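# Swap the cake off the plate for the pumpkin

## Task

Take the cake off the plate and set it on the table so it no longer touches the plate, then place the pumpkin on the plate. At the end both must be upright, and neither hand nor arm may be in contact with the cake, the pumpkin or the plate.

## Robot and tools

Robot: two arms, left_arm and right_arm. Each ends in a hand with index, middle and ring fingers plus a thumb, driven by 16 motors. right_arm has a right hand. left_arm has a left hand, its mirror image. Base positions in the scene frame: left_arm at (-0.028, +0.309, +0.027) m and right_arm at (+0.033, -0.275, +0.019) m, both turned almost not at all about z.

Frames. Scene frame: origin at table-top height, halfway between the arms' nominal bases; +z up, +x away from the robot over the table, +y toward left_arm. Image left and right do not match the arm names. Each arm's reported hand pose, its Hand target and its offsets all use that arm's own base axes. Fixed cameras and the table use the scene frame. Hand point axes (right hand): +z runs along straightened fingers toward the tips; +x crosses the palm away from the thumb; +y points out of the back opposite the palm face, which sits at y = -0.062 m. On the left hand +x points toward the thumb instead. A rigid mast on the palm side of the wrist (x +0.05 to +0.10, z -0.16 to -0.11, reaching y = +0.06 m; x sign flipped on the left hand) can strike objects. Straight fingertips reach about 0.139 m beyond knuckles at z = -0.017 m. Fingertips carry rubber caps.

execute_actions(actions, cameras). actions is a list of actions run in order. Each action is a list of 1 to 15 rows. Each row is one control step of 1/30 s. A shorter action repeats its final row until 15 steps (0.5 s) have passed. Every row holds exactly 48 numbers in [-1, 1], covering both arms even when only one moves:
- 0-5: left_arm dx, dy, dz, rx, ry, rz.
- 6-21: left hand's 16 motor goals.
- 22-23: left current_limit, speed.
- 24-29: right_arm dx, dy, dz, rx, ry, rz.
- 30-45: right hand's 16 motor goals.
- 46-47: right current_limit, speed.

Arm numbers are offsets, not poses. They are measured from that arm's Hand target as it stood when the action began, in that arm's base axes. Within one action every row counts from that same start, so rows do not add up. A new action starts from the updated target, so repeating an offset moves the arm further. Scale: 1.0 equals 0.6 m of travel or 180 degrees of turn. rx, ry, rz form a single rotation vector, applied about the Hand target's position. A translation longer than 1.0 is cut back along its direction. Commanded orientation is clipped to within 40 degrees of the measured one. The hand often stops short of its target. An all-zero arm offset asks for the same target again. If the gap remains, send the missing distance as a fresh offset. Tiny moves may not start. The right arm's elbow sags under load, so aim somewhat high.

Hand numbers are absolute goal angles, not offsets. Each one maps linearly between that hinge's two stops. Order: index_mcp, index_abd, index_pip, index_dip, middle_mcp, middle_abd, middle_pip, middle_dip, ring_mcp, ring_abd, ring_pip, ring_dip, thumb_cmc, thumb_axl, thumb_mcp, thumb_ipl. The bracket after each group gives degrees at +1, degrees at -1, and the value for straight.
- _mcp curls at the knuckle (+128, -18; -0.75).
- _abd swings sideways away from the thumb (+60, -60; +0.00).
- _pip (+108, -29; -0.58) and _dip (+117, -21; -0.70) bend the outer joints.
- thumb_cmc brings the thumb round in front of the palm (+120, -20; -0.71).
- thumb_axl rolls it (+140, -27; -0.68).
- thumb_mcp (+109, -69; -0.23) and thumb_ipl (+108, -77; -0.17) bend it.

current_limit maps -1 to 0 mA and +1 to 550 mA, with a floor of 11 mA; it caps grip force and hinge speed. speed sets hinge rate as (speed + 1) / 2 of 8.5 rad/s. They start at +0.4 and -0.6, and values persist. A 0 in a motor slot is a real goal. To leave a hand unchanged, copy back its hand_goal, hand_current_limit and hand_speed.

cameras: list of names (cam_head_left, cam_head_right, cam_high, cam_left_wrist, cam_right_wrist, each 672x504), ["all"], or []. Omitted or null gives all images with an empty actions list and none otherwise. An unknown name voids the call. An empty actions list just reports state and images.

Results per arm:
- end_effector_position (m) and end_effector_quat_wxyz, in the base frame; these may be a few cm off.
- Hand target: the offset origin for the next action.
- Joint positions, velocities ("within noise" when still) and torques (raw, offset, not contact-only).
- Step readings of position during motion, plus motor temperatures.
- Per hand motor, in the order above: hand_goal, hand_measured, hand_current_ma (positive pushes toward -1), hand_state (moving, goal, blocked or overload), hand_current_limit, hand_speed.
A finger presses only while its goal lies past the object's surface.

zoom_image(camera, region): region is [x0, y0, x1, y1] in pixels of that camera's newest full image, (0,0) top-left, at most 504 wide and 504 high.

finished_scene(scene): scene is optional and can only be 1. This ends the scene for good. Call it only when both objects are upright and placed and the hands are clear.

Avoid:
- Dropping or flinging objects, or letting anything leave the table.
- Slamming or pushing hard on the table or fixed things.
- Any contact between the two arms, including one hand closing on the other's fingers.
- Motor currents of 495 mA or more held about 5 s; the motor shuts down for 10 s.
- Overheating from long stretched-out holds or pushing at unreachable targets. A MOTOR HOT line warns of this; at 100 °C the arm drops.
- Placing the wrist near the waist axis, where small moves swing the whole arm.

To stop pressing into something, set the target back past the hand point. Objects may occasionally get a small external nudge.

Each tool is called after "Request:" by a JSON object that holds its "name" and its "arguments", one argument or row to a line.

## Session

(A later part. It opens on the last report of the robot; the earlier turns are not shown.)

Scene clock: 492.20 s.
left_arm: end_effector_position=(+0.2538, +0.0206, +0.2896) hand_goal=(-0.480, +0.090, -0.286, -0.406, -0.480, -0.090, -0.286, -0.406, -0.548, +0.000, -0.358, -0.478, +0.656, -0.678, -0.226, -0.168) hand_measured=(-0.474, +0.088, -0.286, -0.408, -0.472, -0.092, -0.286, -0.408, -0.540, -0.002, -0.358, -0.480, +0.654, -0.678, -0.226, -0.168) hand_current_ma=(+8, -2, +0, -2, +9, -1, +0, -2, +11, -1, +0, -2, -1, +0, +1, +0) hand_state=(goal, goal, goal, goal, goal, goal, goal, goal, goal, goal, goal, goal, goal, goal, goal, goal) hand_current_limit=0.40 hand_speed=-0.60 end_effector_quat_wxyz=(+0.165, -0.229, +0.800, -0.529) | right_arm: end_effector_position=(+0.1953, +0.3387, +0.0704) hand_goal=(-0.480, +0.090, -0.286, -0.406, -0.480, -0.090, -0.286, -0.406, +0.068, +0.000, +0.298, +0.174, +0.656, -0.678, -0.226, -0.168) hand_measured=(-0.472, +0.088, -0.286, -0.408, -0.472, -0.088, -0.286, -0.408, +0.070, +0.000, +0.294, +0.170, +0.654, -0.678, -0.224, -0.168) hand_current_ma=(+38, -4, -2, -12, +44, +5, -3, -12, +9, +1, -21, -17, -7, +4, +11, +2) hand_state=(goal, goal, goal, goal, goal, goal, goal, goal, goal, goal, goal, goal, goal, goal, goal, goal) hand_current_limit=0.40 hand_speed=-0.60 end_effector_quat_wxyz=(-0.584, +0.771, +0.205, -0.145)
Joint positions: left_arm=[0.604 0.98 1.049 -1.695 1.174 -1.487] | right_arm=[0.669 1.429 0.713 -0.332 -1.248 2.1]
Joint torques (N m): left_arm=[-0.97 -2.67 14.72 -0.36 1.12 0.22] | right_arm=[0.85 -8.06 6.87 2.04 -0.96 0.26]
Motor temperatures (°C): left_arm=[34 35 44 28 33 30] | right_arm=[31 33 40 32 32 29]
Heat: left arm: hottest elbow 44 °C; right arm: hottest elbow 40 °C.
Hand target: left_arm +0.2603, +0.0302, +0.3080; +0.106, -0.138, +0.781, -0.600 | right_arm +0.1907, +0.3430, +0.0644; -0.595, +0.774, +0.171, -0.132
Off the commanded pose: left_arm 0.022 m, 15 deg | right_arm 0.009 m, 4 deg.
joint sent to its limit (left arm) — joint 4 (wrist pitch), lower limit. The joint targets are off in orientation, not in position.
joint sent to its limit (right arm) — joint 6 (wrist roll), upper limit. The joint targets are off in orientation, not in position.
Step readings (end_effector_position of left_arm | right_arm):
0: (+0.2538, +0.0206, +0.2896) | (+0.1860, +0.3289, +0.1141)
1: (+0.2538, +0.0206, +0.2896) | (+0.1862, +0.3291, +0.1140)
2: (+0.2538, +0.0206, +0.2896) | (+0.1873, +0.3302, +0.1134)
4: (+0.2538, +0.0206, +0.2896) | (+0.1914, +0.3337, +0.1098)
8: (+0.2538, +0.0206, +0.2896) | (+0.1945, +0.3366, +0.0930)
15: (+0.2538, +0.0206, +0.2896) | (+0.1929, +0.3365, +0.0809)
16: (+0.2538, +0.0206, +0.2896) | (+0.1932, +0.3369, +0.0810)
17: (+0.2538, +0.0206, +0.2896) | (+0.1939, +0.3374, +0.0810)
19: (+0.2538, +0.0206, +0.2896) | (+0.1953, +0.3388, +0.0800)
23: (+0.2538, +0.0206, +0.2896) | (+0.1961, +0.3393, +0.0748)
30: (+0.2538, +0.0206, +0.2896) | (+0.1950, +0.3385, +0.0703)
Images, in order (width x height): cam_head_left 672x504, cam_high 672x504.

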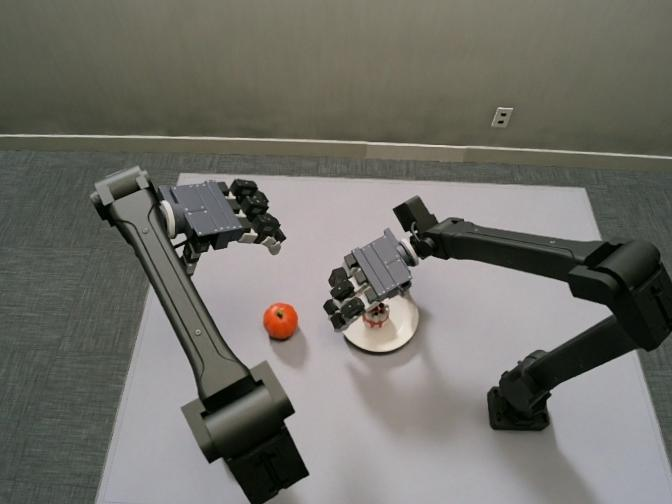

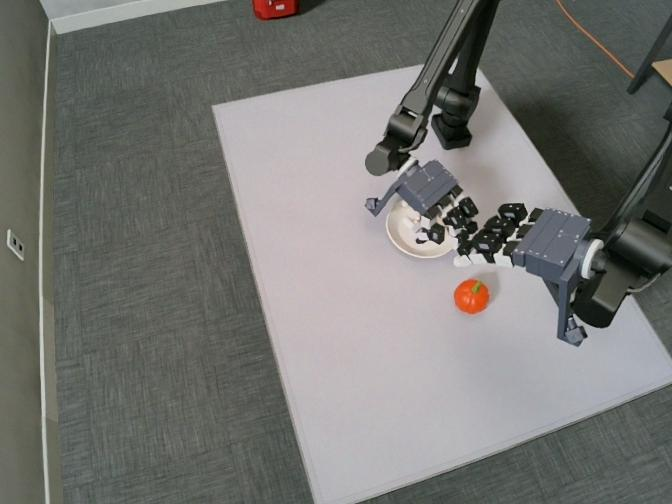

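Request:
{"name": "execute_actions", "arguments": {
  "actions": [
    [[0,0,0,0,0,0,-0.479,0.09,-0.285,-0.406,-0.479,-0.09,-0.285,-0.406,-0.548,0,-0.358,-0.478,0.657,-0.677,-0.225,-0.168,0.4,-0.6,-0.008,-0.004,-0.02,0,0,0,-0.479,0.09,-0.285,-0.406,-0.479,-0.09,-0.285,-0.406,0.068,0,0.299,0.174,0.657,-0.677,-0.225,-0.168,0.0,-0.9]],
    [[0,0,0,0,0,0,-0.479,0.09,-0.285,-0.406,-0.479,-0.09,-0.285,-0.406,-0.548,0,-0.358,-0.478,0.657,-0.677,-0.225,-0.168,0.4,-0.6,0,0,-0.005,0,0,0,-0.137,0.09,-0.022,-0.406,-0.137,-0.09,-0.022,-0.406,0.068,0,0.299,0.174,0.657,-0.677,-0.056,0.103,0.0,-0.9]],
    [[0,0,0,0,0,0,-0.479,0.09,-0.285,-0.406,-0.479,-0.09,-0.285,-0.406,-0.548,0,-0.358,-0.478,0.657,-0.677,-0.225,-0.168,0.4,-0.6,0,0,0,0,0,0,-0.137,0.09,-0.022,-0.406,-0.137,-0.09,-0.022,-0.406,0.068,0,0.299,0.174,0.657,-0.677,-0.056,0.103,0.0,-0.9]]
  ],
  "cameras": ["cam_head_left","cam_high"]
}}

Request:
{"name": "zoom_image", "arguments": {
  "camera": "cam_head_left",
  "region": [320, 230, 460, 370]
}}

Request:
{"name": "zoom_image", "arguments": {
  "camera": "cam_high",
  "region": [360, 140, 500, 280]
}}

Scene clock: 548.03 s.
left_arm: end_effector_position=(+0.2538, +0.0206, +0.2896) hand_goal=(-0.480, +0.090, -0.286, -0.406, -0.480, -0.090, -0.286, -0.406, -0.548, +0.000, -0.358, -0.478, +0.656, -0.678, -0.226, -0.168) hand_measured=(-0.474, +0.088, -0.286, -0.408, -0.472, -0.092, -0.286, -0.408, -0.540, -0.002, -0.358, -0.480, +0.654, -0.678, -0.226, -0.168) hand_current_ma=(+8, -2, +0, -2, +9, -1, +0, -2, +11, -1, +0, -2, -1, +0, +1, +0) hand_state=(goal, goal, goal, goal, goal, goal, goal, goal, goal, goal, goal, goal, goal, goal, goal, goal) hand_current_limit=0.40 hand_speed=-0.60 end_effector_quat_wxyz=(+0.165, -0.229, +0.800, -0.529) | right_arm: end_effector_position=(+0.1912, +0.3377, +0.0570) hand_goal=(-0.138, +0.090, -0.022, -0.406, -0.138, -0.090, -0.022, -0.406, +0.068, +0.000, +0.298, +0.174, +0.656, -0.678, -0.056, +0.102) hand_measured=(-0.170, +0.088, -0.032, -0.410, -0.184, -0.088, -0.036, -0.410, +0.070, +0.000, +0.294, +0.170, +0.654, -0.678, -0.076, +0.072) hand_current_ma=(-171, -4, -49, -17, -240, +5, -66, -20, +9, +1, -21, -17, -7, +4, -130, -193) hand_state=(blocked, goal, goal, goal, blocked, goal, goal, goal, goal, goal, goal, goal, goal, goal, blocked, blocked) hand_current_limit=0.00 hand_speed=-0.90 end_effector_quat_wxyz=(-0.585, +0.770, +0.209, -0.145)
Joint positions: left_arm=[0.604 0.98 1.049 -1.695 1.174 -1.487] | right_arm=[0.674 1.45 0.687 -0.28 -1.249 2.1]
Joint torques (N m): left_arm=[-0.91 -2.61 14.71 -0.36 1.12 0.22] | right_arm=[0.79 -8.06 6.39 2.11 -0.86 0.26]
Heat: left arm: hottest elbow 45 °C; right arm: hottest elbow 40 °C.
Hand target: left_arm +0.2603, +0.0302, +0.3080; +0.106, -0.138, +0.781, -0.600 | right_arm +0.1858, +0.3406, +0.0494; -0.595, +0.774, +0.171, -0.132
Off the commanded pose: left_arm 0.022 m, 15 deg | right_arm 0.010 m, 5 deg.
joint sent to its limit (left arm) — joint 4 (wrist pitch), lower limit. The joint targets are off in orientation, not in position.
joint sent to its limit (right arm) — joint 6 (wrist roll), upper limit. The joint targets are off in orientation, not in position.
Step readings (end_effector_position of left_arm | right_arm):
0: (+0.2538, +0.0206, +0.2896) | (+0.1953, +0.3387, +0.0704)
1: (+0.2538, +0.0206, +0.2896) | (+0.1953, +0.3387, +0.0703)
2: (+0.2538, +0.0206, +0.2896) | (+0.1953, +0.3389, +0.0698)
4: (+0.2538, +0.0206, +0.2896) | (+0.1950, +0.3390, +0.0682)
8: (+0.2538, +0.0206, +0.2896) | (+0.1915, +0.3369, +0.0620)
15: (+0.2538, +0.0206, +0.2896) | (+0.1904, +0.3362, +0.0583)
16: (+0.2538, +0.0206, +0.2896) | (+0.1904, +0.3364, +0.0583)
17: (+0.2538, +0.0206, +0.2896) | (+0.1904, +0.3366, +0.0582)
19: (+0.2538, +0.0206, +0.2896) | (+0.1909, +0.3370, +0.0582)
23: (+0.2538, +0.0206, +0.2896) | (+0.1914, +0.3374, +0.0574)
30: (+0.2538, +0.0206, +0.2896) | (+0.1915, +0.3375, +0.0569)
31: (+0.2538, +0.0206, +0.2896) | (+0.1916, +0.3375, +0.0569)
32: (+0.2538, +0.0206, +0.2896) | (+0.1916, +0.3375, +0.0569)
34: (+0.2538, +0.0206, +0.2896) | (+0.1916, +0.3375, +0.0569)
38: (+0.2538, +0.0206, +0.2896) | (+0.1916, +0.3375, +0.0569)
45: (+0.2538, +0.0206, +0.2896) | (+0.1914, +0.3376, +0.0570)
Images, in order (width x height): cam_head_left 672x504, cam_high 672x504.

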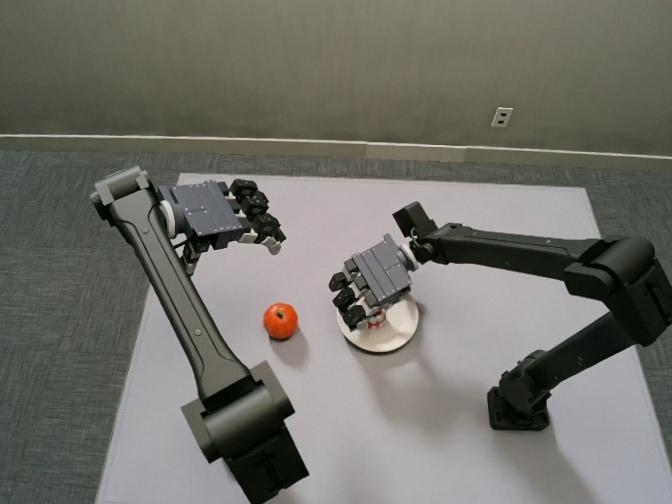

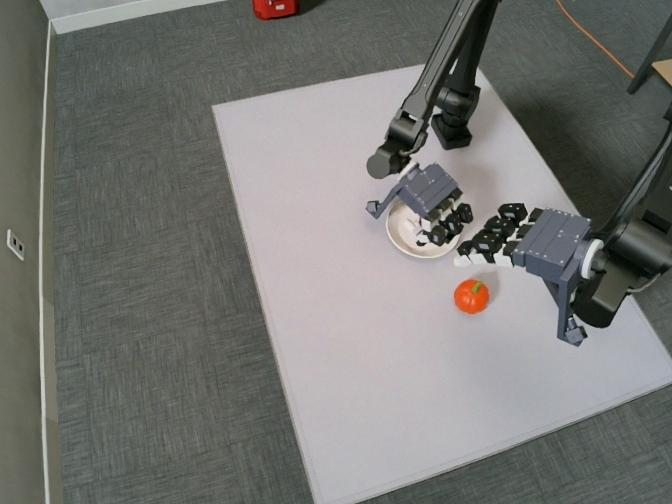

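Scaled by 3.600 from the camera's 672x504 image, which has a finer 960x720 frame.

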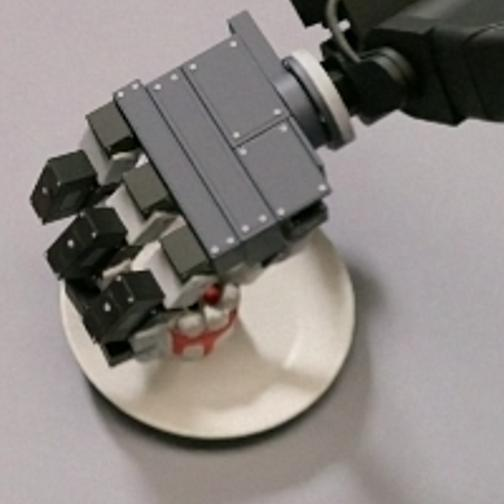

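Scaled by 3.600 from the camera's 672x504 image, which has a finer 960x720 frame.

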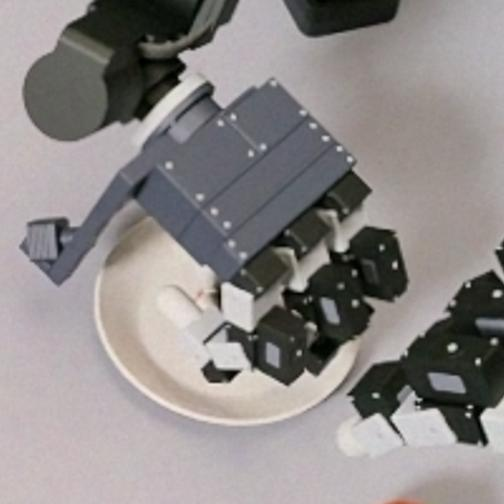

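Request:
{"name": "execute_actions", "arguments": {
  "actions": [
    [[0,0,0,0,0,0,-0.479,0.09,-0.285,-0.406,-0.479,-0.09,-0.285,-0.406,-0.548,0,-0.358,-0.478,0.657,-0.677,-0.225,-0.168,0.4,-0.6,0,0,0.05,0,0,0,-0.11,0.09,-0.022,-0.406,-0.11,-0.09,-0.022,-0.406,0.068,0,0.299,0.174,0.657,-0.677,-0.04,0.103,0.0,-0.9]],
    [[0,0,0,0,0,0,-0.479,0.09,-0.285,-0.406,-0.479,-0.09,-0.285,-0.406,-0.548,0,-0.358,-0.478,0.657,-0.677,-0.225,-0.168,0.4,-0.6,0,0,0.05,0,0,0,-0.11,0.09,-0.022,-0.406,-0.11,-0.09,-0.022,-0.406,0.068,0,0.299,0.174,0.657,-0.677,-0.04,0.103,0.0,-0.9]]
  ],
  "cameras": ["cam_head_left","cam_high"]
}}

Request:
{"name": "zoom_image", "arguments": {
  "camera": "cam_head_left",
  "region": [320, 220, 460, 360]
}}

Scene clock: 571.60 s.
left_arm: end_effector_position=(+0.2538, +0.0206, +0.2896) hand_goal=(-0.480, +0.090, -0.286, -0.406, -0.480, -0.090, -0.286, -0.406, -0.548, +0.000, -0.358, -0.478, +0.656, -0.678, -0.226, -0.168) hand_measured=(-0.474, +0.088, -0.286, -0.408, -0.472, -0.092, -0.286, -0.408, -0.540, -0.002, -0.358, -0.480, +0.654, -0.678, -0.226, -0.168) hand_current_ma=(+8, -2, +0, -2, +9, -1, +0, -2, +11, -1, +0, -2, -1, +0, +1, +0) hand_state=(goal, goal, goal, goal, goal, goal, goal, goal, goal, goal, goal, goal, goal, goal, goal, goal) hand_current_limit=0.40 hand_speed=-0.60 end_effector_quat_wxyz=(+0.165, -0.229, +0.800, -0.529) | right_arm: end_effector_position=(+0.1801, +0.3295, +0.0944) hand_goal=(-0.110, +0.090, -0.022, -0.406, -0.110, -0.090, -0.022, -0.406, +0.068, +0.000, +0.298, +0.174, +0.656, -0.678, -0.040, +0.102) hand_measured=(-0.122, +0.088, -0.036, -0.412, -0.144, -0.088, -0.038, -0.412, +0.070, +0.000, +0.294, +0.170, +0.654, -0.678, -0.074, +0.078) hand_current_ma=(-61, -4, -63, -24, -174, +5, -73, -24, +9, +1, -21, -17, -11, +4, -213, -151) hand_state=(goal, goal, goal, goal, blocked, goal, goal, goal, goal, goal, goal, goal, goal, goal, blocked, blocked) hand_current_limit=0.00 hand_speed=-0.90 end_effector_quat_wxyz=(-0.580, +0.773, +0.199, -0.160)
Joint positions: left_arm=[0.604 0.98 1.049 -1.695 1.174 -1.487] | right_arm=[0.674 1.351 0.718 -0.447 -1.254 2.1]
Joint torques (N m): left_arm=[-0.91 -2.61 14.71 -0.38 1.12 0.22] | right_arm=[0.62 -9.41 10.1 0.69 -0.88 0.26]
Heat: left arm: hottest elbow 45 °C; right arm: hottest elbow 40 °C.
Hand target: left_arm +0.2603, +0.0302, +0.3080; +0.106, -0.138, +0.781, -0.600 | right_arm +0.1858, +0.3406, +0.1093; -0.595, +0.774, +0.171, -0.132
Off the commanded pose: left_arm 0.022 m, 15 deg | right_arm 0.019 m, 5 deg.
joint sent to its limit (left arm) — joint 4 (wrist pitch), lower limit. The joint targets are off in orientation, not in position.
joint sent to its limit (right arm) — joint 6 (wrist roll), upper limit. The joint targets are off in orientation, not in position.
Step readings (end_effector_position of left_arm | right_arm):
0: (+0.2538, +0.0206, +0.2896) | (+0.1912, +0.3377, +0.0570)
1: (+0.2538, +0.0206, +0.2896) | (+0.1912, +0.3377, +0.0571)
2: (+0.2538, +0.0206, +0.2896) | (+0.1910, +0.3376, +0.0571)
4: (+0.2538, +0.0206, +0.2896) | (+0.1888, +0.3359, +0.0576)
8: (+0.2538, +0.0206, +0.2896) | (+0.1846, +0.3326, +0.0621)
15: (+0.2538, +0.0206, +0.2896) | (+0.1828, +0.3313, +0.0662)
16: (+0.2538, +0.0206, +0.2896) | (+0.1825, +0.3310, +0.0663)
17: (+0.2538, +0.0206, +0.2896) | (+0.1816, +0.3303, +0.0669)
19: (+0.2538, +0.0206, +0.2896) | (+0.1782, +0.3276, +0.0701)
23: (+0.2538, +0.0206, +0.2896) | (+0.1767, +0.3268, +0.0831)
30: (+0.2538, +0.0206, +0.2896) | (+0.1807, +0.3301, +0.0946)
Images, in order (width x height): cam_head_left 672x504, cam_high 672x504.

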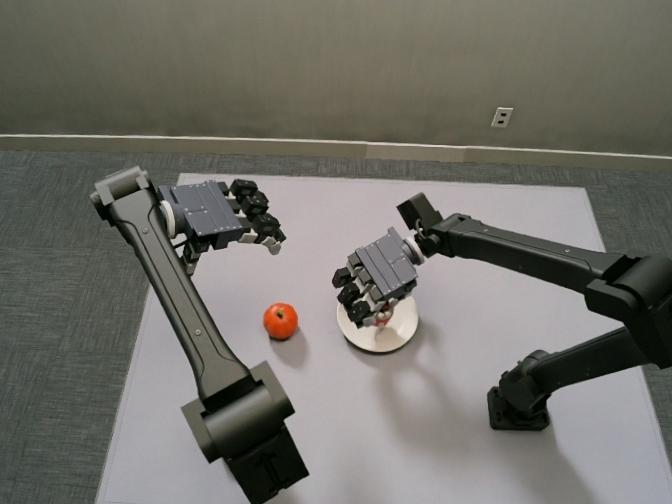

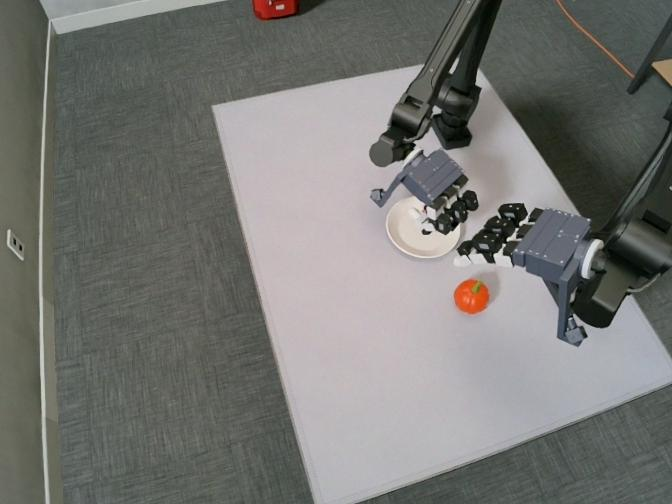

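Scaled by 3.600 from the camera's 672x504 image, which has a finer 960x720 frame.

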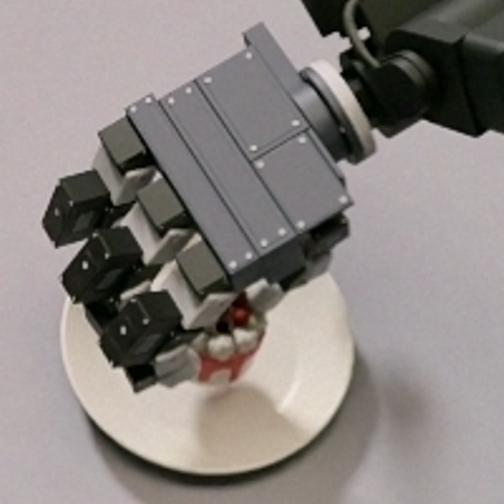

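Request:
{"name": "execute_actions", "arguments": {
  "actions": [
    [[0,0,0,0,0,0,-0.479,0.09,-0.285,-0.406,-0.479,-0.09,-0.285,-0.406,-0.548,0,-0.358,-0.478,0.657,-0.677,-0.225,-0.168,0.4,-0.6,0.03,-0.03,0.03,0,0,-0.02,-0.11,0.09,-0.022,-0.406,-0.11,-0.09,-0.022,-0.406,0.068,0,0.299,0.174,0.657,-0.677,-0.04,0.103,0.0,-0.9]],
    [[0,0,0,0,0,0,-0.479,0.09,-0.285,-0.406,-0.479,-0.09,-0.285,-0.406,-0.548,0,-0.358,-0.478,0.657,-0.677,-0.225,-0.168,0.4,-0.6,0.065,-0.06,0,0,0,-0.045,-0.11,0.09,-0.022,-0.406,-0.11,-0.09,-0.022,-0.406,0.068,0,0.299,0.174,0.657,-0.677,-0.04,0.103,0.0,-0.9]],
    [[-0.005,-0.07,0,0,0,0,-0.479,0.09,-0.285,-0.406,-0.479,-0.09,-0.285,-0.406,-0.548,0,-0.358,-0.478,0.657,-0.677,-0.225,-0.168,0.4,-0.6,0.065,-0.065,0,0,0,-0.045,-0.11,0.09,-0.022,-0.406,-0.11,-0.09,-0.022,-0.406,0.068,0,0.299,0.174,0.657,-0.677,-0.04,0.103,0.0,-0.9]],
    [[-0.005,-0.07,0,0,0,0,-0.479,0.09,-0.285,-0.406,-0.479,-0.09,-0.285,-0.406,-0.548,0,-0.358,-0.478,0.657,-0.677,-0.225,-0.168,0.4,-0.6,0.06,-0.065,0,0,0,-0.045,-0.11,0.09,-0.022,-0.406,-0.11,-0.09,-0.022,-0.406,0.068,0,0.299,0.174,0.657,-0.677,-0.04,0.103,0.0,-0.9]],
    [[-0.005,-0.04,0,0,0,0,-0.479,0.09,-0.285,-0.406,-0.479,-0.09,-0.285,-0.406,-0.548,0,-0.358,-0.478,0.657,-0.677,-0.225,-0.168,0.4,-0.6,0.04,-0.04,0,0,0,-0.023,-0.11,0.09,-0.022,-0.406,-0.11,-0.09,-0.022,-0.406,0.068,0,0.299,0.174,0.657,-0.677,-0.04,0.103,0.0,-0.9]]
  ],
  "cameras": ["cam_head_left","cam_high"]
}}

Request:
{"name": "zoom_image", "arguments": {
  "camera": "cam_high",
  "region": [300, 100, 500, 300]
}}

Request:
{"name": "zoom_image", "arguments": {
  "camera": "cam_head_left",
  "region": [200, 180, 500, 400]
}}

Scene clock: 594.90 s.
left_arm: end_effector_position=(+0.2546, -0.0745, +0.3132) hand_goal=(-0.480, +0.090, -0.286, -0.406, -0.480, -0.090, -0.286, -0.406, -0.548, +0.000, -0.358, -0.478, +0.656, -0.678, -0.226, -0.168) hand_measured=(-0.472, +0.088, -0.286, -0.408, -0.472, -0.092, -0.286, -0.408, -0.540, -0.002, -0.358, -0.480, +0.654, -0.678, -0.226, -0.168) hand_current_ma=(+9, -2, +0, -2, +10, -1, +0, -2, +11, -1, +0, -2, -1, +0, +1, +0) hand_state=(goal, goal, goal, goal, goal, goal, goal, goal, goal, goal, goal, goal, goal, goal, goal, goal) hand_current_limit=0.40 hand_speed=-0.60 end_effector_quat_wxyz=(+0.108, -0.138, +0.779, -0.602) | right_arm: end_effector_position=(+0.3267, +0.1838, +0.1181) hand_goal=(-0.110, +0.090, -0.022, -0.406, -0.110, -0.090, -0.022, -0.406, +0.068, +0.000, +0.298, +0.174, +0.656, -0.678, -0.040, +0.102) hand_measured=(-0.120, +0.088, -0.036, -0.412, -0.142, -0.088, -0.038, -0.412, +0.070, +0.000, +0.294, +0.170, +0.652, -0.678, -0.074, +0.078) hand_current_ma=(-56, -4, -63, -24, -166, +6, -73, -24, +6, +1, -21, -17, -15, +4, -213, -151) hand_state=(goal, goal, goal, goal, blocked, goal, goal, goal, goal, goal, goal, goal, goal, goal, blocked, blocked) hand_current_limit=0.00 hand_speed=-0.90 end_effector_quat_wxyz=(-0.603, +0.798, -0.018, +0.013)
Joint positions: left_arm=[0.307 0.912 1.019 -1.506 1.312 -1.746] | right_arm=[0.115 1.297 0.742 -0.507 -1.253 2.101]
Joint torques (N m): left_arm=[-2.2 -3.25 8.83 1.28 1.2 0.05] | right_arm=[-0.56 -6.83 10.78 0.94 -0.94 0.26]
Heat: left arm: hottest elbow 45 °C; right arm: hottest elbow 42 °C.
Hand target: left_arm +0.2513, -0.0779, +0.3081; +0.106, -0.138, +0.781, -0.600 | right_arm +0.3417, +0.1846, +0.1274; -0.608, +0.792, -0.049, +0.038
Off the commanded pose: left_arm 0.007 m, 0 deg | right_arm 0.018 m, 5 deg.
joint sent to its limit (right arm) — joint 6 (wrist roll), upper limit. The joint targets are off in orientation, not in position.
Step readings (end_effector_position of left_arm | right_arm):
0: (+0.2538, +0.0206, +0.2896) | (+0.1800, +0.3295, +0.0944)
1: (+0.2538, +0.0206, +0.2896) | (+0.1799, +0.3294, +0.0943)
2: (+0.2538, +0.0206, +0.2896) | (+0.1793, +0.3289, +0.0946)
4: (+0.2538, +0.0206, +0.2896) | (+0.1784, +0.3260, +0.0962)
8: (+0.2538, +0.0206, +0.2896) | (+0.1843, +0.3190, +0.1032)
15: (+0.2538, +0.0206, +0.2896) | (+0.1903, +0.3161, +0.1092)
16: (+0.2538, +0.0206, +0.2896) | (+0.1906, +0.3158, +0.1093)
17: (+0.2538, +0.0206, +0.2896) | (+0.1921, +0.3148, +0.1094)
19: (+0.2538, +0.0206, +0.2896) | (+0.2008, +0.3089, +0.1100)
23: (+0.2538, +0.0206, +0.2896) | (+0.2272, +0.2903, +0.1120)
30: (+0.2538, +0.0206, +0.2896) | (+0.2361, +0.2832, +0.1133)
31: (+0.2538, +0.0205, +0.2897) | (+0.2362, +0.2831, +0.1134)
32: (+0.2544, +0.0192, +0.2905) | (+0.2370, +0.2824, +0.1135)
34: (+0.2564, +0.0125, +0.2931) | (+0.2445, +0.2757, +0.1136)
38: (+0.2579, -0.0046, +0.2967) | (+0.2672, +0.2539, +0.1134)
45: (+0.2579, -0.0106, +0.2981) | (+0.2750, +0.2453, +0.1136)
46: (+0.2581, -0.0111, +0.2983) | (+0.2751, +0.2452, +0.1136)
47: (+0.2586, -0.0132, +0.2994) | (+0.2758, +0.2444, +0.1137)
49: (+0.2596, -0.0233, +0.3028) | (+0.2817, +0.2376, +0.1137)
53: (+0.2584, -0.0441, +0.3067) | (+0.2996, +0.2146, +0.1133)
60: (+0.2580, -0.0506, +0.3082) | (+0.3055, +0.2061, +0.1134)
61: (+0.2579, -0.0510, +0.3084) | (+0.3055, +0.2061, +0.1134)
62: (+0.2579, -0.0522, +0.3089) | (+0.3057, +0.2058, +0.1135)
64: (+0.2590, -0.0573, +0.3100) | (+0.3084, +0.2019, +0.1138)
68: (+0.2565, -0.0694, +0.3114) | (+0.3195, +0.1889, +0.1161)
75: (+0.2557, -0.0738, +0.3136) | (+0.3268, +0.1838, +0.1190)
Images, in order (width x height): cam_head_left 672x504, cam_high 672x504.

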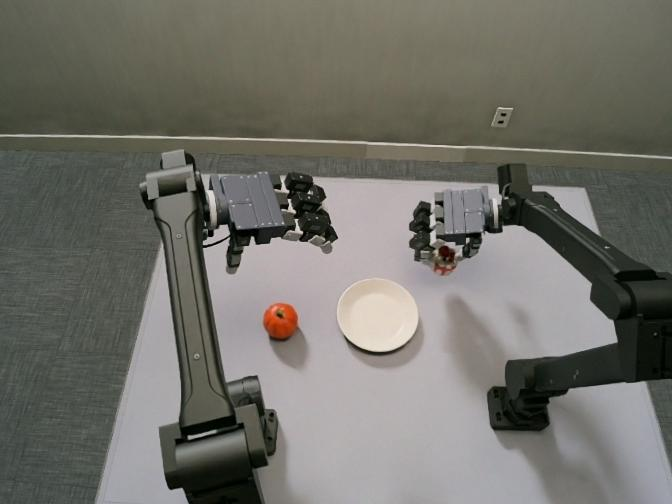

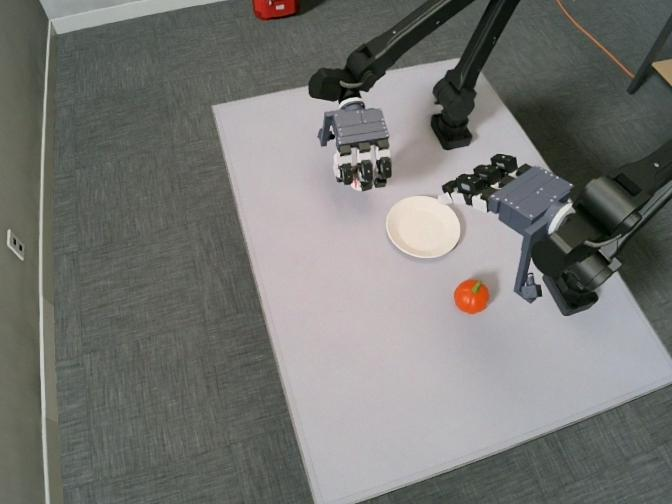

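Scaled by 2.520 from the camera's 672x504 image, which has a finer 960x720 frame.

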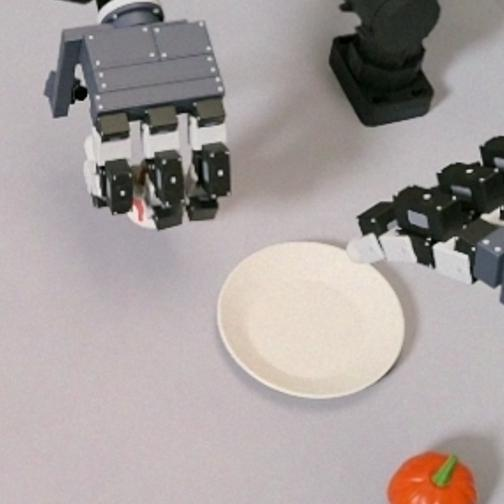

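Scaled by 1.680 from the camera's 672x504 image, which has a finer 960x720 frame.

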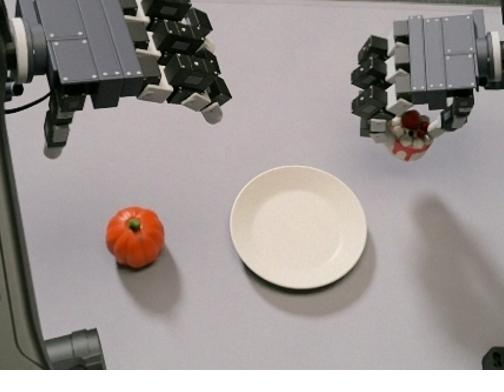

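Request:
{"name": "execute_actions", "arguments": {
  "actions": [
    [[0.011,0.016,-0.07,0,0,0,-0.479,0.09,-0.285,-0.406,-0.479,-0.09,-0.285,-0.406,-0.548,0,-0.358,-0.478,0.657,-0.677,-0.225,-0.168,0.4,-0.6,0,0,-0.06,0,0,0,-0.11,0.09,-0.022,-0.406,-0.11,-0.09,-0.022,-0.406,0.068,0,0.299,0.174,0.657,-0.677,-0.04,0.103,0.0,-0.9]],
    [[0,0,-0.1,0,0,0,-0.479,0.09,-0.285,-0.406,-0.479,-0.09,-0.285,-0.406,-0.548,0,-0.358,-0.478,0.657,-0.677,-0.225,-0.168,0.4,-0.6,0,0,-0.045,0,0,0,-0.11,0.09,-0.022,-0.406,-0.11,-0.09,-0.022,-0.406,0.068,0,0.299,0.174,0.657,-0.677,-0.04,0.103,0.0,-0.9]],
    [[0,0,-0.1,0,0,0,-0.479,0.09,-0.285,-0.406,-0.479,-0.09,-0.285,-0.406,-0.548,0,-0.358,-0.478,0.657,-0.677,-0.225,-0.168,0.4,-0.6,0,0,-0.015,0,0,0,-0.11,0.09,-0.022,-0.406,-0.11,-0.09,-0.022,-0.406,0.068,0,0.299,0.174,0.657,-0.677,-0.04,0.103,0.0,-0.9]]
  ],
  "cameras": ["cam_head_left","cam_high"]
}}

Request:
{"name": "zoom_image", "arguments": {
  "camera": "cam_high",
  "region": [300, 120, 400, 220]
}}

Request:
{"name": "zoom_image", "arguments": {
  "camera": "cam_high",
  "region": [410, 180, 570, 340]
}}

Request:
{"name": "zoom_image", "arguments": {
  "camera": "cam_head_left",
  "region": [200, 200, 360, 360]
}}

Scene clock: 648.50 s.
left_arm: end_effector_position=(+0.2601, -0.0676, +0.1533) hand_goal=(-0.480, +0.090, -0.286, -0.406, -0.480, -0.090, -0.286, -0.406, -0.548, +0.000, -0.358, -0.478, +0.656, -0.678, -0.226, -0.168) hand_measured=(-0.472, +0.088, -0.286, -0.408, -0.472, -0.092, -0.286, -0.408, -0.540, -0.002, -0.358, -0.480, +0.654, -0.678, -0.226, -0.168) hand_current_ma=(+9, -2, +0, -2, +10, -1, +0, -2, +12, -1, +0, -2, -1, +0, +1, +0) hand_state=(goal, goal, goal, goal, goal, goal, goal, goal, goal, goal, goal, goal, goal, goal, goal, goal) hand_current_limit=0.40 hand_speed=-0.60 end_effector_quat_wxyz=(+0.112, -0.130, +0.782, -0.599) | right_arm: end_effector_position=(+0.3400, +0.1851, +0.0611) hand_goal=(-0.110, +0.090, -0.022, -0.406, -0.110, -0.090, -0.022, -0.406, +0.068, +0.000, +0.298, +0.174, +0.656, -0.678, -0.040, +0.102) hand_measured=(-0.120, +0.088, -0.036, -0.412, -0.142, -0.088, -0.038, -0.412, +0.070, +0.000, +0.294, +0.170, +0.652, -0.678, -0.074, +0.078) hand_current_ma=(-56, -4, -63, -24, -166, +6, -73, -24, +6, +1, -21, -17, -16, +4, -213, -151) hand_state=(goal, goal, goal, goal, blocked, goal, goal, goal, goal, goal, goal, goal, goal, goal, blocked, blocked) hand_current_limit=0.00 hand_speed=-0.90 end_effector_quat_wxyz=(-0.603, +0.798, -0.014, +0.019)
Joint positions: left_arm=[0.323 1.008 0.652 -1.118 1.31 -1.651] | right_arm=[0.115 1.441 0.692 -0.299 -1.251 2.101]
Joint torques (N m): left_arm=[-1.38 -2.43 8.34 1.13 1.36 0.04] | right_arm=[-0.5 -8.06 6.69 2.1 -0.94 0.25]
Motor temperatures (°C): left_arm=[33 35 41 28 33 30] | right_arm=[31 33 46 31 31 29]
Heat: left arm: hottest elbow 41 °C; right arm: hottest elbow 46 °C.
Hand target: left_arm +0.2579, -0.0682, +0.1461; +0.106, -0.138, +0.781, -0.600 | right_arm +0.3416, +0.1846, +0.0553; -0.608, +0.792, -0.049, +0.037
Off the commanded pose: left_arm 0.007 m, 1 deg | right_arm 0.006 m, 5 deg.
joint sent to its limit (right arm) — joint 6 (wrist roll), upper limit. The joint targets are off in orientation, not in position.
Step readings (end_effector_position of left_arm | right_arm):
0: (+0.2546, -0.0745, +0.3132) | (+0.3267, +0.1838, +0.1181)
1: (+0.2545, -0.0745, +0.3128) | (+0.3267, +0.1838, +0.1180)
2: (+0.2548, -0.0744, +0.3111) | (+0.3272, +0.1839, +0.1175)
4: (+0.2540, -0.0746, +0.3017) | (+0.3314, +0.1844, +0.1143)
8: (+0.2498, -0.0743, +0.2803) | (+0.3379, +0.1850, +0.1030)
15: (+0.2537, -0.0719, +0.2745) | (+0.3375, +0.1849, +0.0949)
16: (+0.2540, -0.0718, +0.2740) | (+0.3379, +0.1849, +0.0949)
17: (+0.2549, -0.0718, +0.2716) | (+0.3388, +0.1850, +0.0942)
19: (+0.2550, -0.0716, +0.2578) | (+0.3410, +0.1853, +0.0904)
23: (+0.2482, -0.0724, +0.2241) | (+0.3391, +0.1850, +0.0764)
30: (+0.2560, -0.0698, +0.2135) | (+0.3372, +0.1848, +0.0673)
31: (+0.2566, -0.0696, +0.2129) | (+0.3376, +0.1848, +0.0674)
32: (+0.2578, -0.0696, +0.2111) | (+0.3382, +0.1849, +0.0674)
34: (+0.2573, -0.0698, +0.1988) | (+0.3399, +0.1851, +0.0669)
38: (+0.2491, -0.0713, +0.1660) | (+0.3415, +0.1853, +0.0643)
45: (+0.2573, -0.0685, +0.1532) | (+0.3397, +0.1851, +0.0611)
Images, in order (width x height): cam_head_left 672x504, cam_high 672x504.

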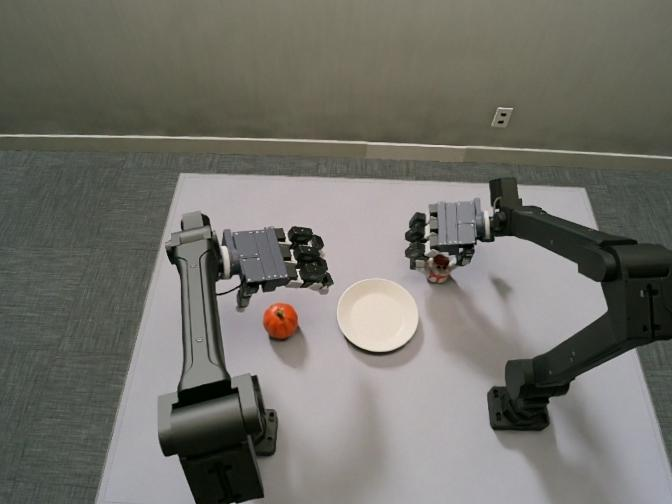

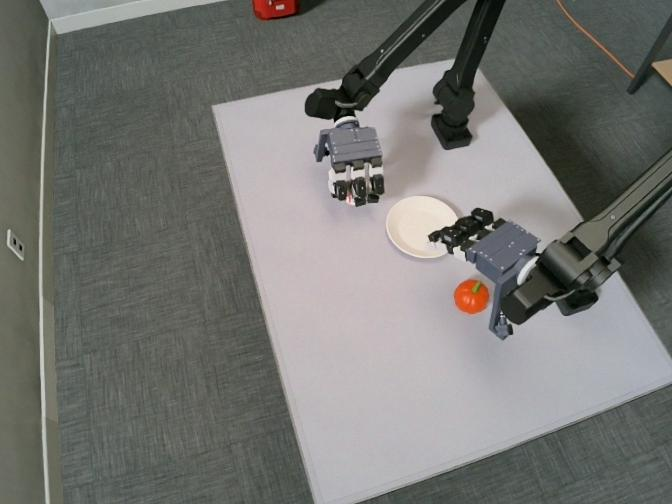

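Scaled by 5.040 from the camera's 672x504 image, which has a finer 960x720 frame.

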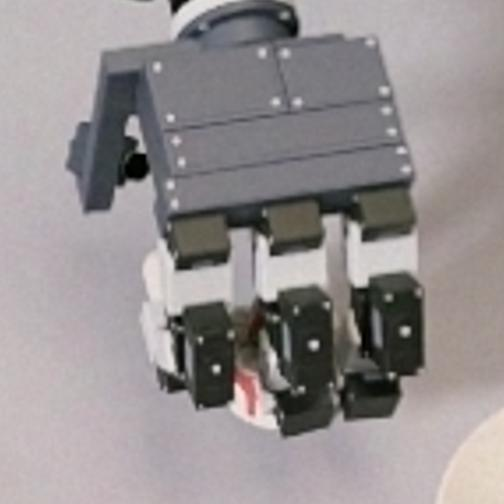

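Scaled by 3.150 from the camera's 672x504 image, which has a finer 960x720 frame.

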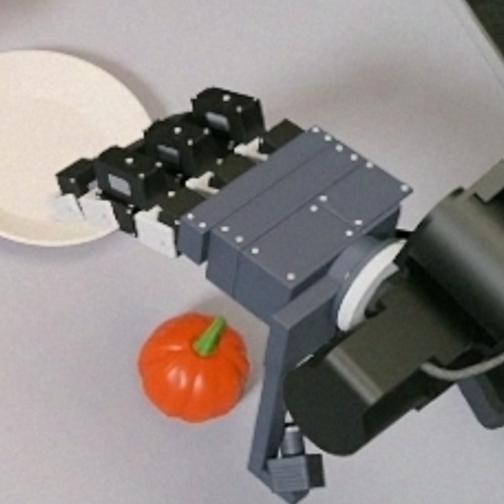

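Scaled by 3.150 from the camera's 672x504 image, which has a finer 960x720 frame.

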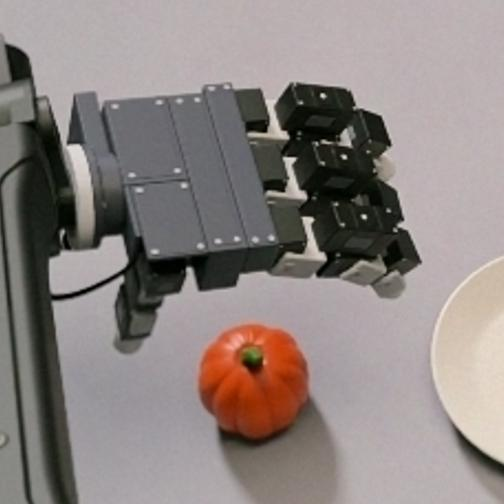

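Request:
{"name": "execute_actions", "arguments": {
  "actions": [
    [[-0.005,0,-0.09,0,0,0,-0.479,0.09,-0.285,-0.406,-0.479,-0.09,-0.285,-0.406,-0.548,0,-0.358,-0.478,0.657,-0.677,-0.225,-0.168,0.4,-0.6,0,0,-0.025,0,0,0,-0.11,0.09,-0.022,-0.406,-0.11,-0.09,-0.022,-0.406,0.068,0,0.299,0.174,0.657,-0.677,-0.04,0.103,0.0,-0.9]],
    [[0,0,-0.075,0,0,0,-0.479,0.09,-0.285,-0.406,-0.479,-0.09,-0.285,-0.406,-0.548,0,-0.358,-0.478,0.657,-0.677,-0.225,-0.168,0.4,-0.6,0,0,0,0,0,0,-0.11,0.09,-0.022,-0.406,-0.11,-0.09,-0.022,-0.406,0.068,0,0.299,0.174,0.657,-0.677,-0.04,0.103,0.0,-0.9]],
    [[0,0,0,0,0,0,-0.479,0.09,-0.285,-0.406,-0.479,-0.09,-0.285,-0.406,-0.548,0,-0.358,-0.478,0.657,-0.677,-0.225,-0.168,0.4,-0.6,0,0,0,0,0,0,-0.3,0.09,-0.15,-0.406,-0.3,-0.09,-0.15,-0.406,0.068,0,0.299,0.174,0.657,-0.677,-0.225,-0.168,0.0,-0.88]],
    [[0,0,0,0,0,0,-0.479,0.09,-0.285,-0.406,-0.479,-0.09,-0.285,-0.406,-0.548,0,-0.358,-0.478,0.657,-0.677,-0.225,-0.168,0.4,-0.6,0,0,0,0,0,0,-0.479,0.09,-0.285,-0.406,-0.479,-0.09,-0.285,-0.406,0.068,0,0.299,0.174,0.657,-0.677,-0.28,-0.25,0.0,-0.8]]
  ],
  "cameras": ["cam_head_left","cam_high"]
}}

Request:
{"name": "zoom_image", "arguments": {
  "camera": "cam_head_left",
  "region": [390, 180, 510, 300]
}}

Request:
{"name": "zoom_image", "arguments": {
  "camera": "cam_high",
  "region": [300, 120, 560, 340]
}}

Request:
{"name": "zoom_image", "arguments": {
  "camera": "cam_head_left",
  "region": [200, 200, 360, 360]
}}

Scene clock: 691.97 s.
left_arm: end_effector_position=(+0.2604, -0.0663, +0.0541) hand_goal=(-0.480, +0.090, -0.286, -0.406, -0.480, -0.090, -0.286, -0.406, -0.548, +0.000, -0.358, -0.478, +0.656, -0.678, -0.226, -0.168) hand_measured=(-0.472, +0.088, -0.286, -0.408, -0.472, -0.092, -0.286, -0.408, -0.540, -0.002, -0.358, -0.480, +0.654, -0.678, -0.226, -0.168) hand_current_ma=(+9, -2, +0, -2, +10, -1, +0, -2, +12, -1, +0, -2, -1, +0, +1, +0) hand_state=(goal, goal, goal, goal, goal, goal, goal, goal, goal, goal, goal, goal, goal, goal, goal, goal) hand_current_limit=0.40 hand_speed=-0.60 end_effector_quat_wxyz=(+0.114, -0.130, +0.782, -0.599) | right_arm: end_effector_position=(+0.3394, +0.1853, +0.0465) hand_goal=(-0.480, +0.090, -0.286, -0.406, -0.480, -0.090, -0.286, -0.406, +0.068, +0.000, +0.298, +0.174, +0.656, -0.678, -0.280, -0.250) hand_measured=(-0.462, +0.088, -0.280, -0.408, -0.458, -0.088, -0.280, -0.408, +0.070, +0.000, +0.294, +0.170, +0.652, -0.678, -0.276, -0.246) hand_current_ma=(+95, -7, +27, -12, +109, +6, +29, -12, +6, +1, -21, -17, -15, +3, +27, +21) hand_state=(goal, goal, goal, goal, blocked, goal, goal, goal, goal, goal, goal, goal, goal, goal, goal, goal) hand_current_limit=0.00 hand_speed=-0.80 end_effector_quat_wxyz=(-0.603, +0.797, -0.017, +0.016)
Joint positions: left_arm=[0.329 1.205 0.478 -0.751 1.311 -1.644] | right_arm=[0.115 1.477 0.677 -0.249 -1.252 2.11]
Joint torques (N m): left_arm=[-1.61 -3.08 6.34 1.13 1.29 0.03] | right_arm=[-0.56 -8.23 6.41 2.13 -0.91 0.18]
Heat: left arm: hottest elbow 40 °C; right arm: hottest elbow 42 °C.
Hand target: left_arm +0.2548, -0.0683, +0.0471; +0.106, -0.138, +0.781, -0.600 | right_arm +0.3416, +0.1846, +0.0403; -0.608, +0.792, -0.049, +0.037
Off the commanded pose: left_arm 0.009 m, 1 deg | right_arm 0.007 m, 4 deg.
joint sent to its limit (right arm) — joint 6 (wrist roll), upper limit. The joint targets are off in orientation, not in position.
Step readings (end_effector_position of left_arm | right_arm):
0: (+0.2601, -0.0677, +0.1533) | (+0.3400, +0.1851, +0.0611)
1: (+0.2600, -0.0677, +0.1529) | (+0.3401, +0.1851, +0.0610)
2: (+0.2604, -0.0678, +0.1511) | (+0.3405, +0.1852, +0.0606)
4: (+0.2588, -0.0684, +0.1401) | (+0.3418, +0.1853, +0.0581)
8: (+0.2483, -0.0708, +0.1114) | (+0.3425, +0.1861, +0.0539)
15: (+0.2544, -0.0687, +0.0992) | (+0.3432, +0.1863, +0.0542)
16: (+0.2556, -0.0683, +0.0989) | (+0.3432, +0.1863, +0.0542)
17: (+0.2570, -0.0680, +0.0975) | (+0.3432, +0.1863, +0.0542)
19: (+0.2579, -0.0677, +0.0888) | (+0.3433, +0.1863, +0.0542)
23: (+0.2507, -0.0694, +0.0653) | (+0.3433, +0.1863, +0.0542)
30: (+0.2562, -0.0675, +0.0540) | (+0.3433, +0.1863, +0.0542)
31: (+0.2573, -0.0672, +0.0539) | (+0.3433, +0.1863, +0.0542)
32: (+0.2581, -0.0669, +0.0539) | (+0.3433, +0.1863, +0.0542)
34: (+0.2591, -0.0666, +0.0539) | (+0.3434, +0.1863, +0.0542)
38: (+0.2600, -0.0663, +0.0539) | (+0.3435, +0.1863, +0.0542)
45: (+0.2604, -0.0663, +0.0540) | (+0.3398, +0.1853, +0.0473)
46: (+0.2604, -0.0663, +0.0540) | (+0.3396, +0.1853, +0.0468)
47: (+0.2604, -0.0662, +0.0540) | (+0.3394, +0.1853, +0.0465)
49: (+0.2604, -0.0662, +0.0540) | (+0.3394, +0.1853, +0.0465)
53: (+0.2605, -0.0662, +0.0540) | (+0.3394, +0.1853, +0.0465)
60: (+0.2605, -0.0662, +0.0540) | (+0.3394, +0.1853, +0.0465)
Images, in order (width x height): cam_head_left 672x504, cam_high 672x504.

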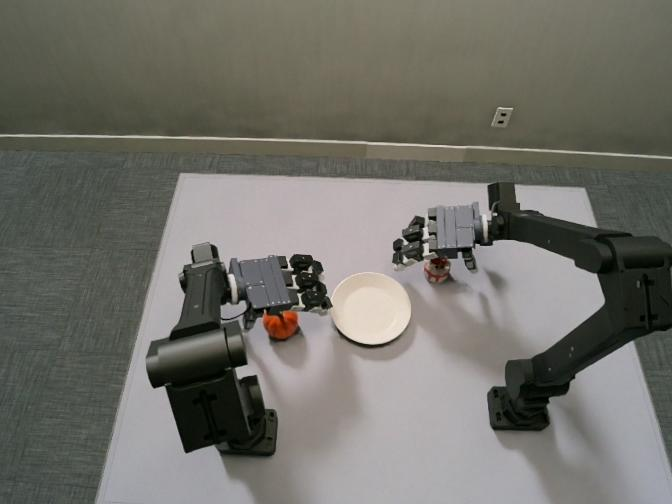

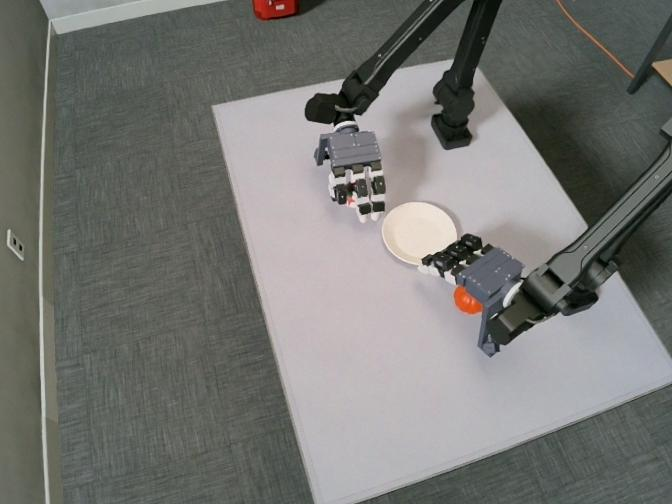

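Scaled by 4.200 from the camera's 672x504 image, which has a finer 960x720 frame.

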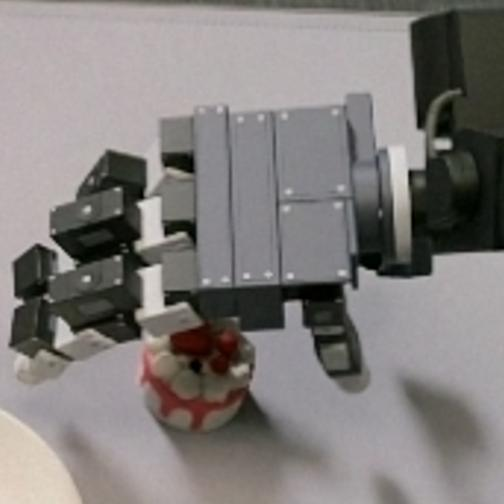

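Scaled by 1.938 from the camera's 672x504 image, which has a finer 960x720 frame.

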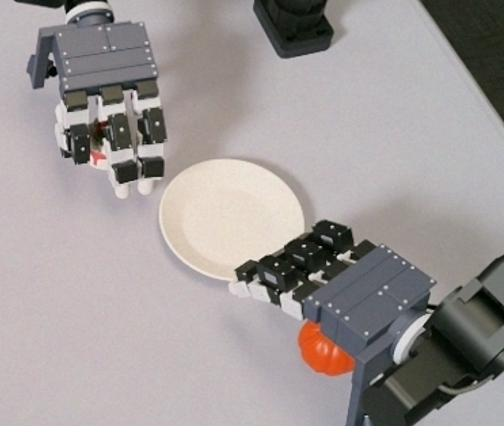

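Scaled by 3.150 from the camera's 672x504 image, which has a finer 960x720 frame.

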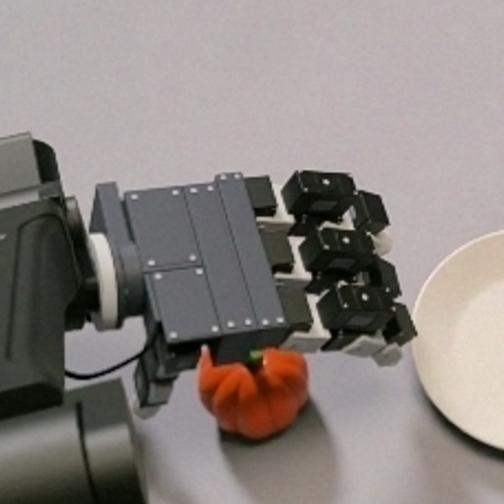

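Request:
{"name": "execute_actions", "arguments": {
  "actions": [
    [[0,0,-0.012,0,0,0,-0.479,0.09,-0.285,-0.406,-0.479,-0.09,-0.285,-0.406,-0.548,0,-0.358,-0.478,0.657,-0.677,-0.225,-0.168,0.1,-0.9,0,0,0.08,0,0,0,-0.479,0.09,-0.285,-0.406,-0.479,-0.09,-0.285,-0.406,0.068,0,0.299,0.174,0.657,-0.677,-0.28,-0.25,0.0,-0.8]],
    [[0,0,0,0,0,0,-0.2,0.09,-0.066,-0.406,-0.2,-0.09,-0.066,-0.406,-0.548,0,-0.358,-0.478,0.657,-0.677,-0.056,0.103,0.1,-0.9,0,0,0.12,0,0,0,-0.479,0.09,-0.285,-0.406,-0.479,-0.09,-0.285,-0.406,0.068,0,0.299,0.174,0.657,-0.677,-0.28,-0.25,0.0,-0.8]],
    [[0,0,0,0,0,0,-0.2,0.09,-0.066,-0.406,-0.2,-0.09,-0.066,-0.406,-0.548,0,-0.358,-0.478,0.657,-0.677,-0.056,0.103,0.1,-0.9,0,0,0.1,0,0,0,-0.479,0.09,-0.285,-0.406,-0.479,-0.09,-0.285,-0.406,0.068,0,0.299,0.174,0.657,-0.677,-0.28,-0.25,0.0,-0.8]]
  ],
  "cameras": ["cam_head_left","cam_high"]
}}

Request:
{"name": "zoom_image", "arguments": {
  "camera": "cam_head_left",
  "region": [200, 200, 360, 360]
}}

Request:
{"name": "zoom_image", "arguments": {
  "camera": "cam_high",
  "region": [310, 140, 550, 360]
}}

Scene clock: 729.90 s.
left_arm: end_effector_position=(+0.2603, -0.0663, +0.0472) hand_goal=(-0.200, +0.090, -0.066, -0.406, -0.200, -0.090, -0.066, -0.406, -0.548, +0.000, -0.358, -0.478, +0.656, -0.678, -0.056, +0.102) hand_measured=(-0.246, +0.088, -0.086, -0.414, -0.258, -0.088, -0.090, -0.416, -0.540, -0.002, -0.358, -0.480, +0.652, -0.678, -0.096, +0.054) hand_current_ma=(-120, -2, -37, -11, -160, +1, -44, -14, +12, -1, +0, -2, -3, +0, -129, -172) hand_state=(blocked, goal, blocked, goal, blocked, goal, blocked, goal, goal, goal, goal, goal, goal, goal, blocked, blocked) hand_current_limit=0.10 hand_speed=-0.90 end_effector_quat_wxyz=(+0.114, -0.131, +0.782, -0.599) | right_arm: end_effector_position=(+0.3309, +0.1847, +0.2060) hand_goal=(-0.480, +0.090, -0.286, -0.406, -0.480, -0.090, -0.286, -0.406, +0.068, +0.000, +0.298, +0.174, +0.656, -0.678, -0.280, -0.250) hand_measured=(-0.464, +0.088, -0.280, -0.408, -0.462, -0.088, -0.280, -0.408, +0.070, +0.000, +0.294, +0.170, +0.654, -0.678, -0.276, -0.246) hand_current_ma=(+83, -7, +26, -12, +95, +6, +29, -12, +6, +1, -21, -17, -10, +3, +27, +20) hand_state=(goal, goal, goal, goal, goal, goal, goal, goal, goal, goal, goal, goal, goal, goal, goal, goal) hand_current_limit=0.00 hand_speed=-0.80 end_effector_quat_wxyz=(-0.603, +0.797, -0.024, +0.006)
Joint positions: left_arm=[0.329 1.223 0.468 -0.72 1.311 -1.646] | right_arm=[0.115 1.206 0.917 -0.784 -1.256 2.11]
Joint torques (N m): left_arm=[-1.61 -2.96 6.27 1.14 1.24 0.05] | right_arm=[-0.56 -7.82 11.44 0.83 -0.86 0.18]
Motor temperatures (°C): left_arm=[33 35 39 28 33 30] | right_arm=[31 32 40 31 31 29]
Heat: left arm: hottest elbow 39 °C; right arm: hottest elbow 40 °C.
Hand target: left_arm +0.2549, -0.0683, +0.0399; +0.106, -0.138, +0.781, -0.600 | right_arm +0.3416, +0.1846, +0.2203; -0.608, +0.792, -0.049, +0.037
Off the commanded pose: left_arm 0.009 m, 1 deg | right_arm 0.018 m, 5 deg.
joint sent to its limit (right arm) — joint 6 (wrist roll), upper limit. The joint targets are off in orientation, not in position.
Step readings (end_effector_position of left_arm | right_arm):
0: (+0.2604, -0.0663, +0.0541) | (+0.3394, +0.1853, +0.0465)
1: (+0.2605, -0.0662, +0.0540) | (+0.3394, +0.1853, +0.0465)
2: (+0.2607, -0.0662, +0.0538) | (+0.3383, +0.1851, +0.0464)
4: (+0.2609, -0.0661, +0.0524) | (+0.3325, +0.1845, +0.0487)
8: (+0.2596, -0.0665, +0.0487) | (+0.3253, +0.1840, +0.0616)
15: (+0.2600, -0.0664, +0.0472) | (+0.3282, +0.1845, +0.0755)
16: (+0.2601, -0.0664, +0.0472) | (+0.3277, +0.1844, +0.0758)
17: (+0.2602, -0.0663, +0.0472) | (+0.3257, +0.1842, +0.0776)
19: (+0.2603, -0.0663, +0.0471) | (+0.3211, +0.1837, +0.0873)
23: (+0.2603, -0.0663, +0.0471) | (+0.3248, +0.1845, +0.1228)
30: (+0.2604, -0.0663, +0.0471) | (+0.3333, +0.1853, +0.1523)
31: (+0.2604, -0.0663, +0.0471) | (+0.3321, +0.1849, +0.1518)
32: (+0.2604, -0.0663, +0.0471) | (+0.3298, +0.1846, +0.1525)
34: (+0.2604, -0.0663, +0.0471) | (+0.3254, +0.1841, +0.1582)
38: (+0.2604, -0.0663, +0.0471) | (+0.3279, +0.1845, +0.1824)
45: (+0.2603, -0.0663, +0.0472) | (+0.3323, +0.1851, +0.2065)
Images, in order (width x height): cam_head_left 672x504, cam_high 672x504.

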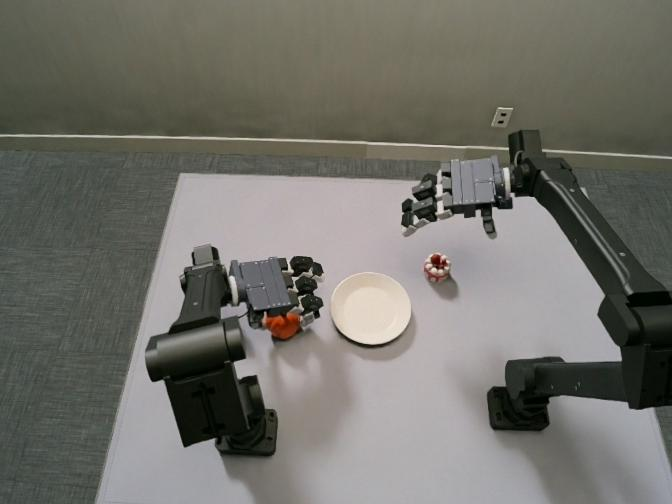

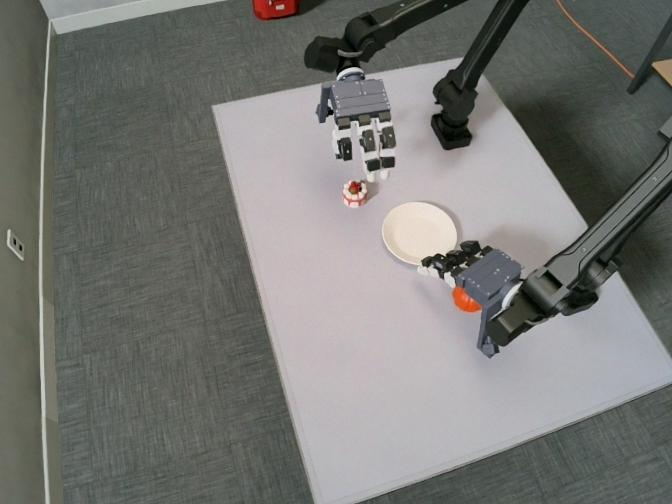

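Scaled by 3.150 from the camera's 672x504 image, which has a finer 960x720 frame.

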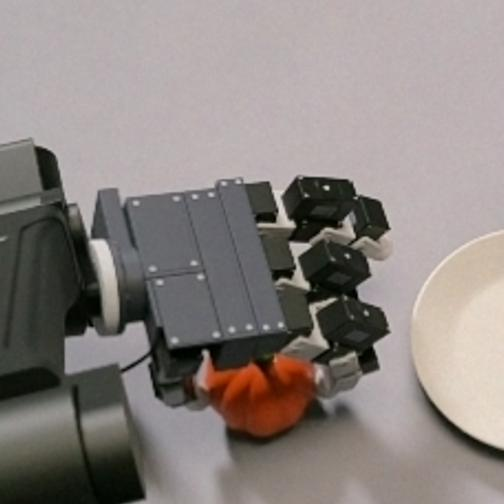

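Scaled by 2.100 from the camera's 672x504 image, which has a finer 960x720 frame.

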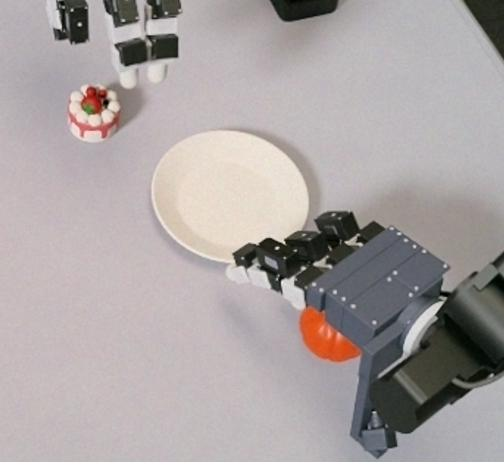

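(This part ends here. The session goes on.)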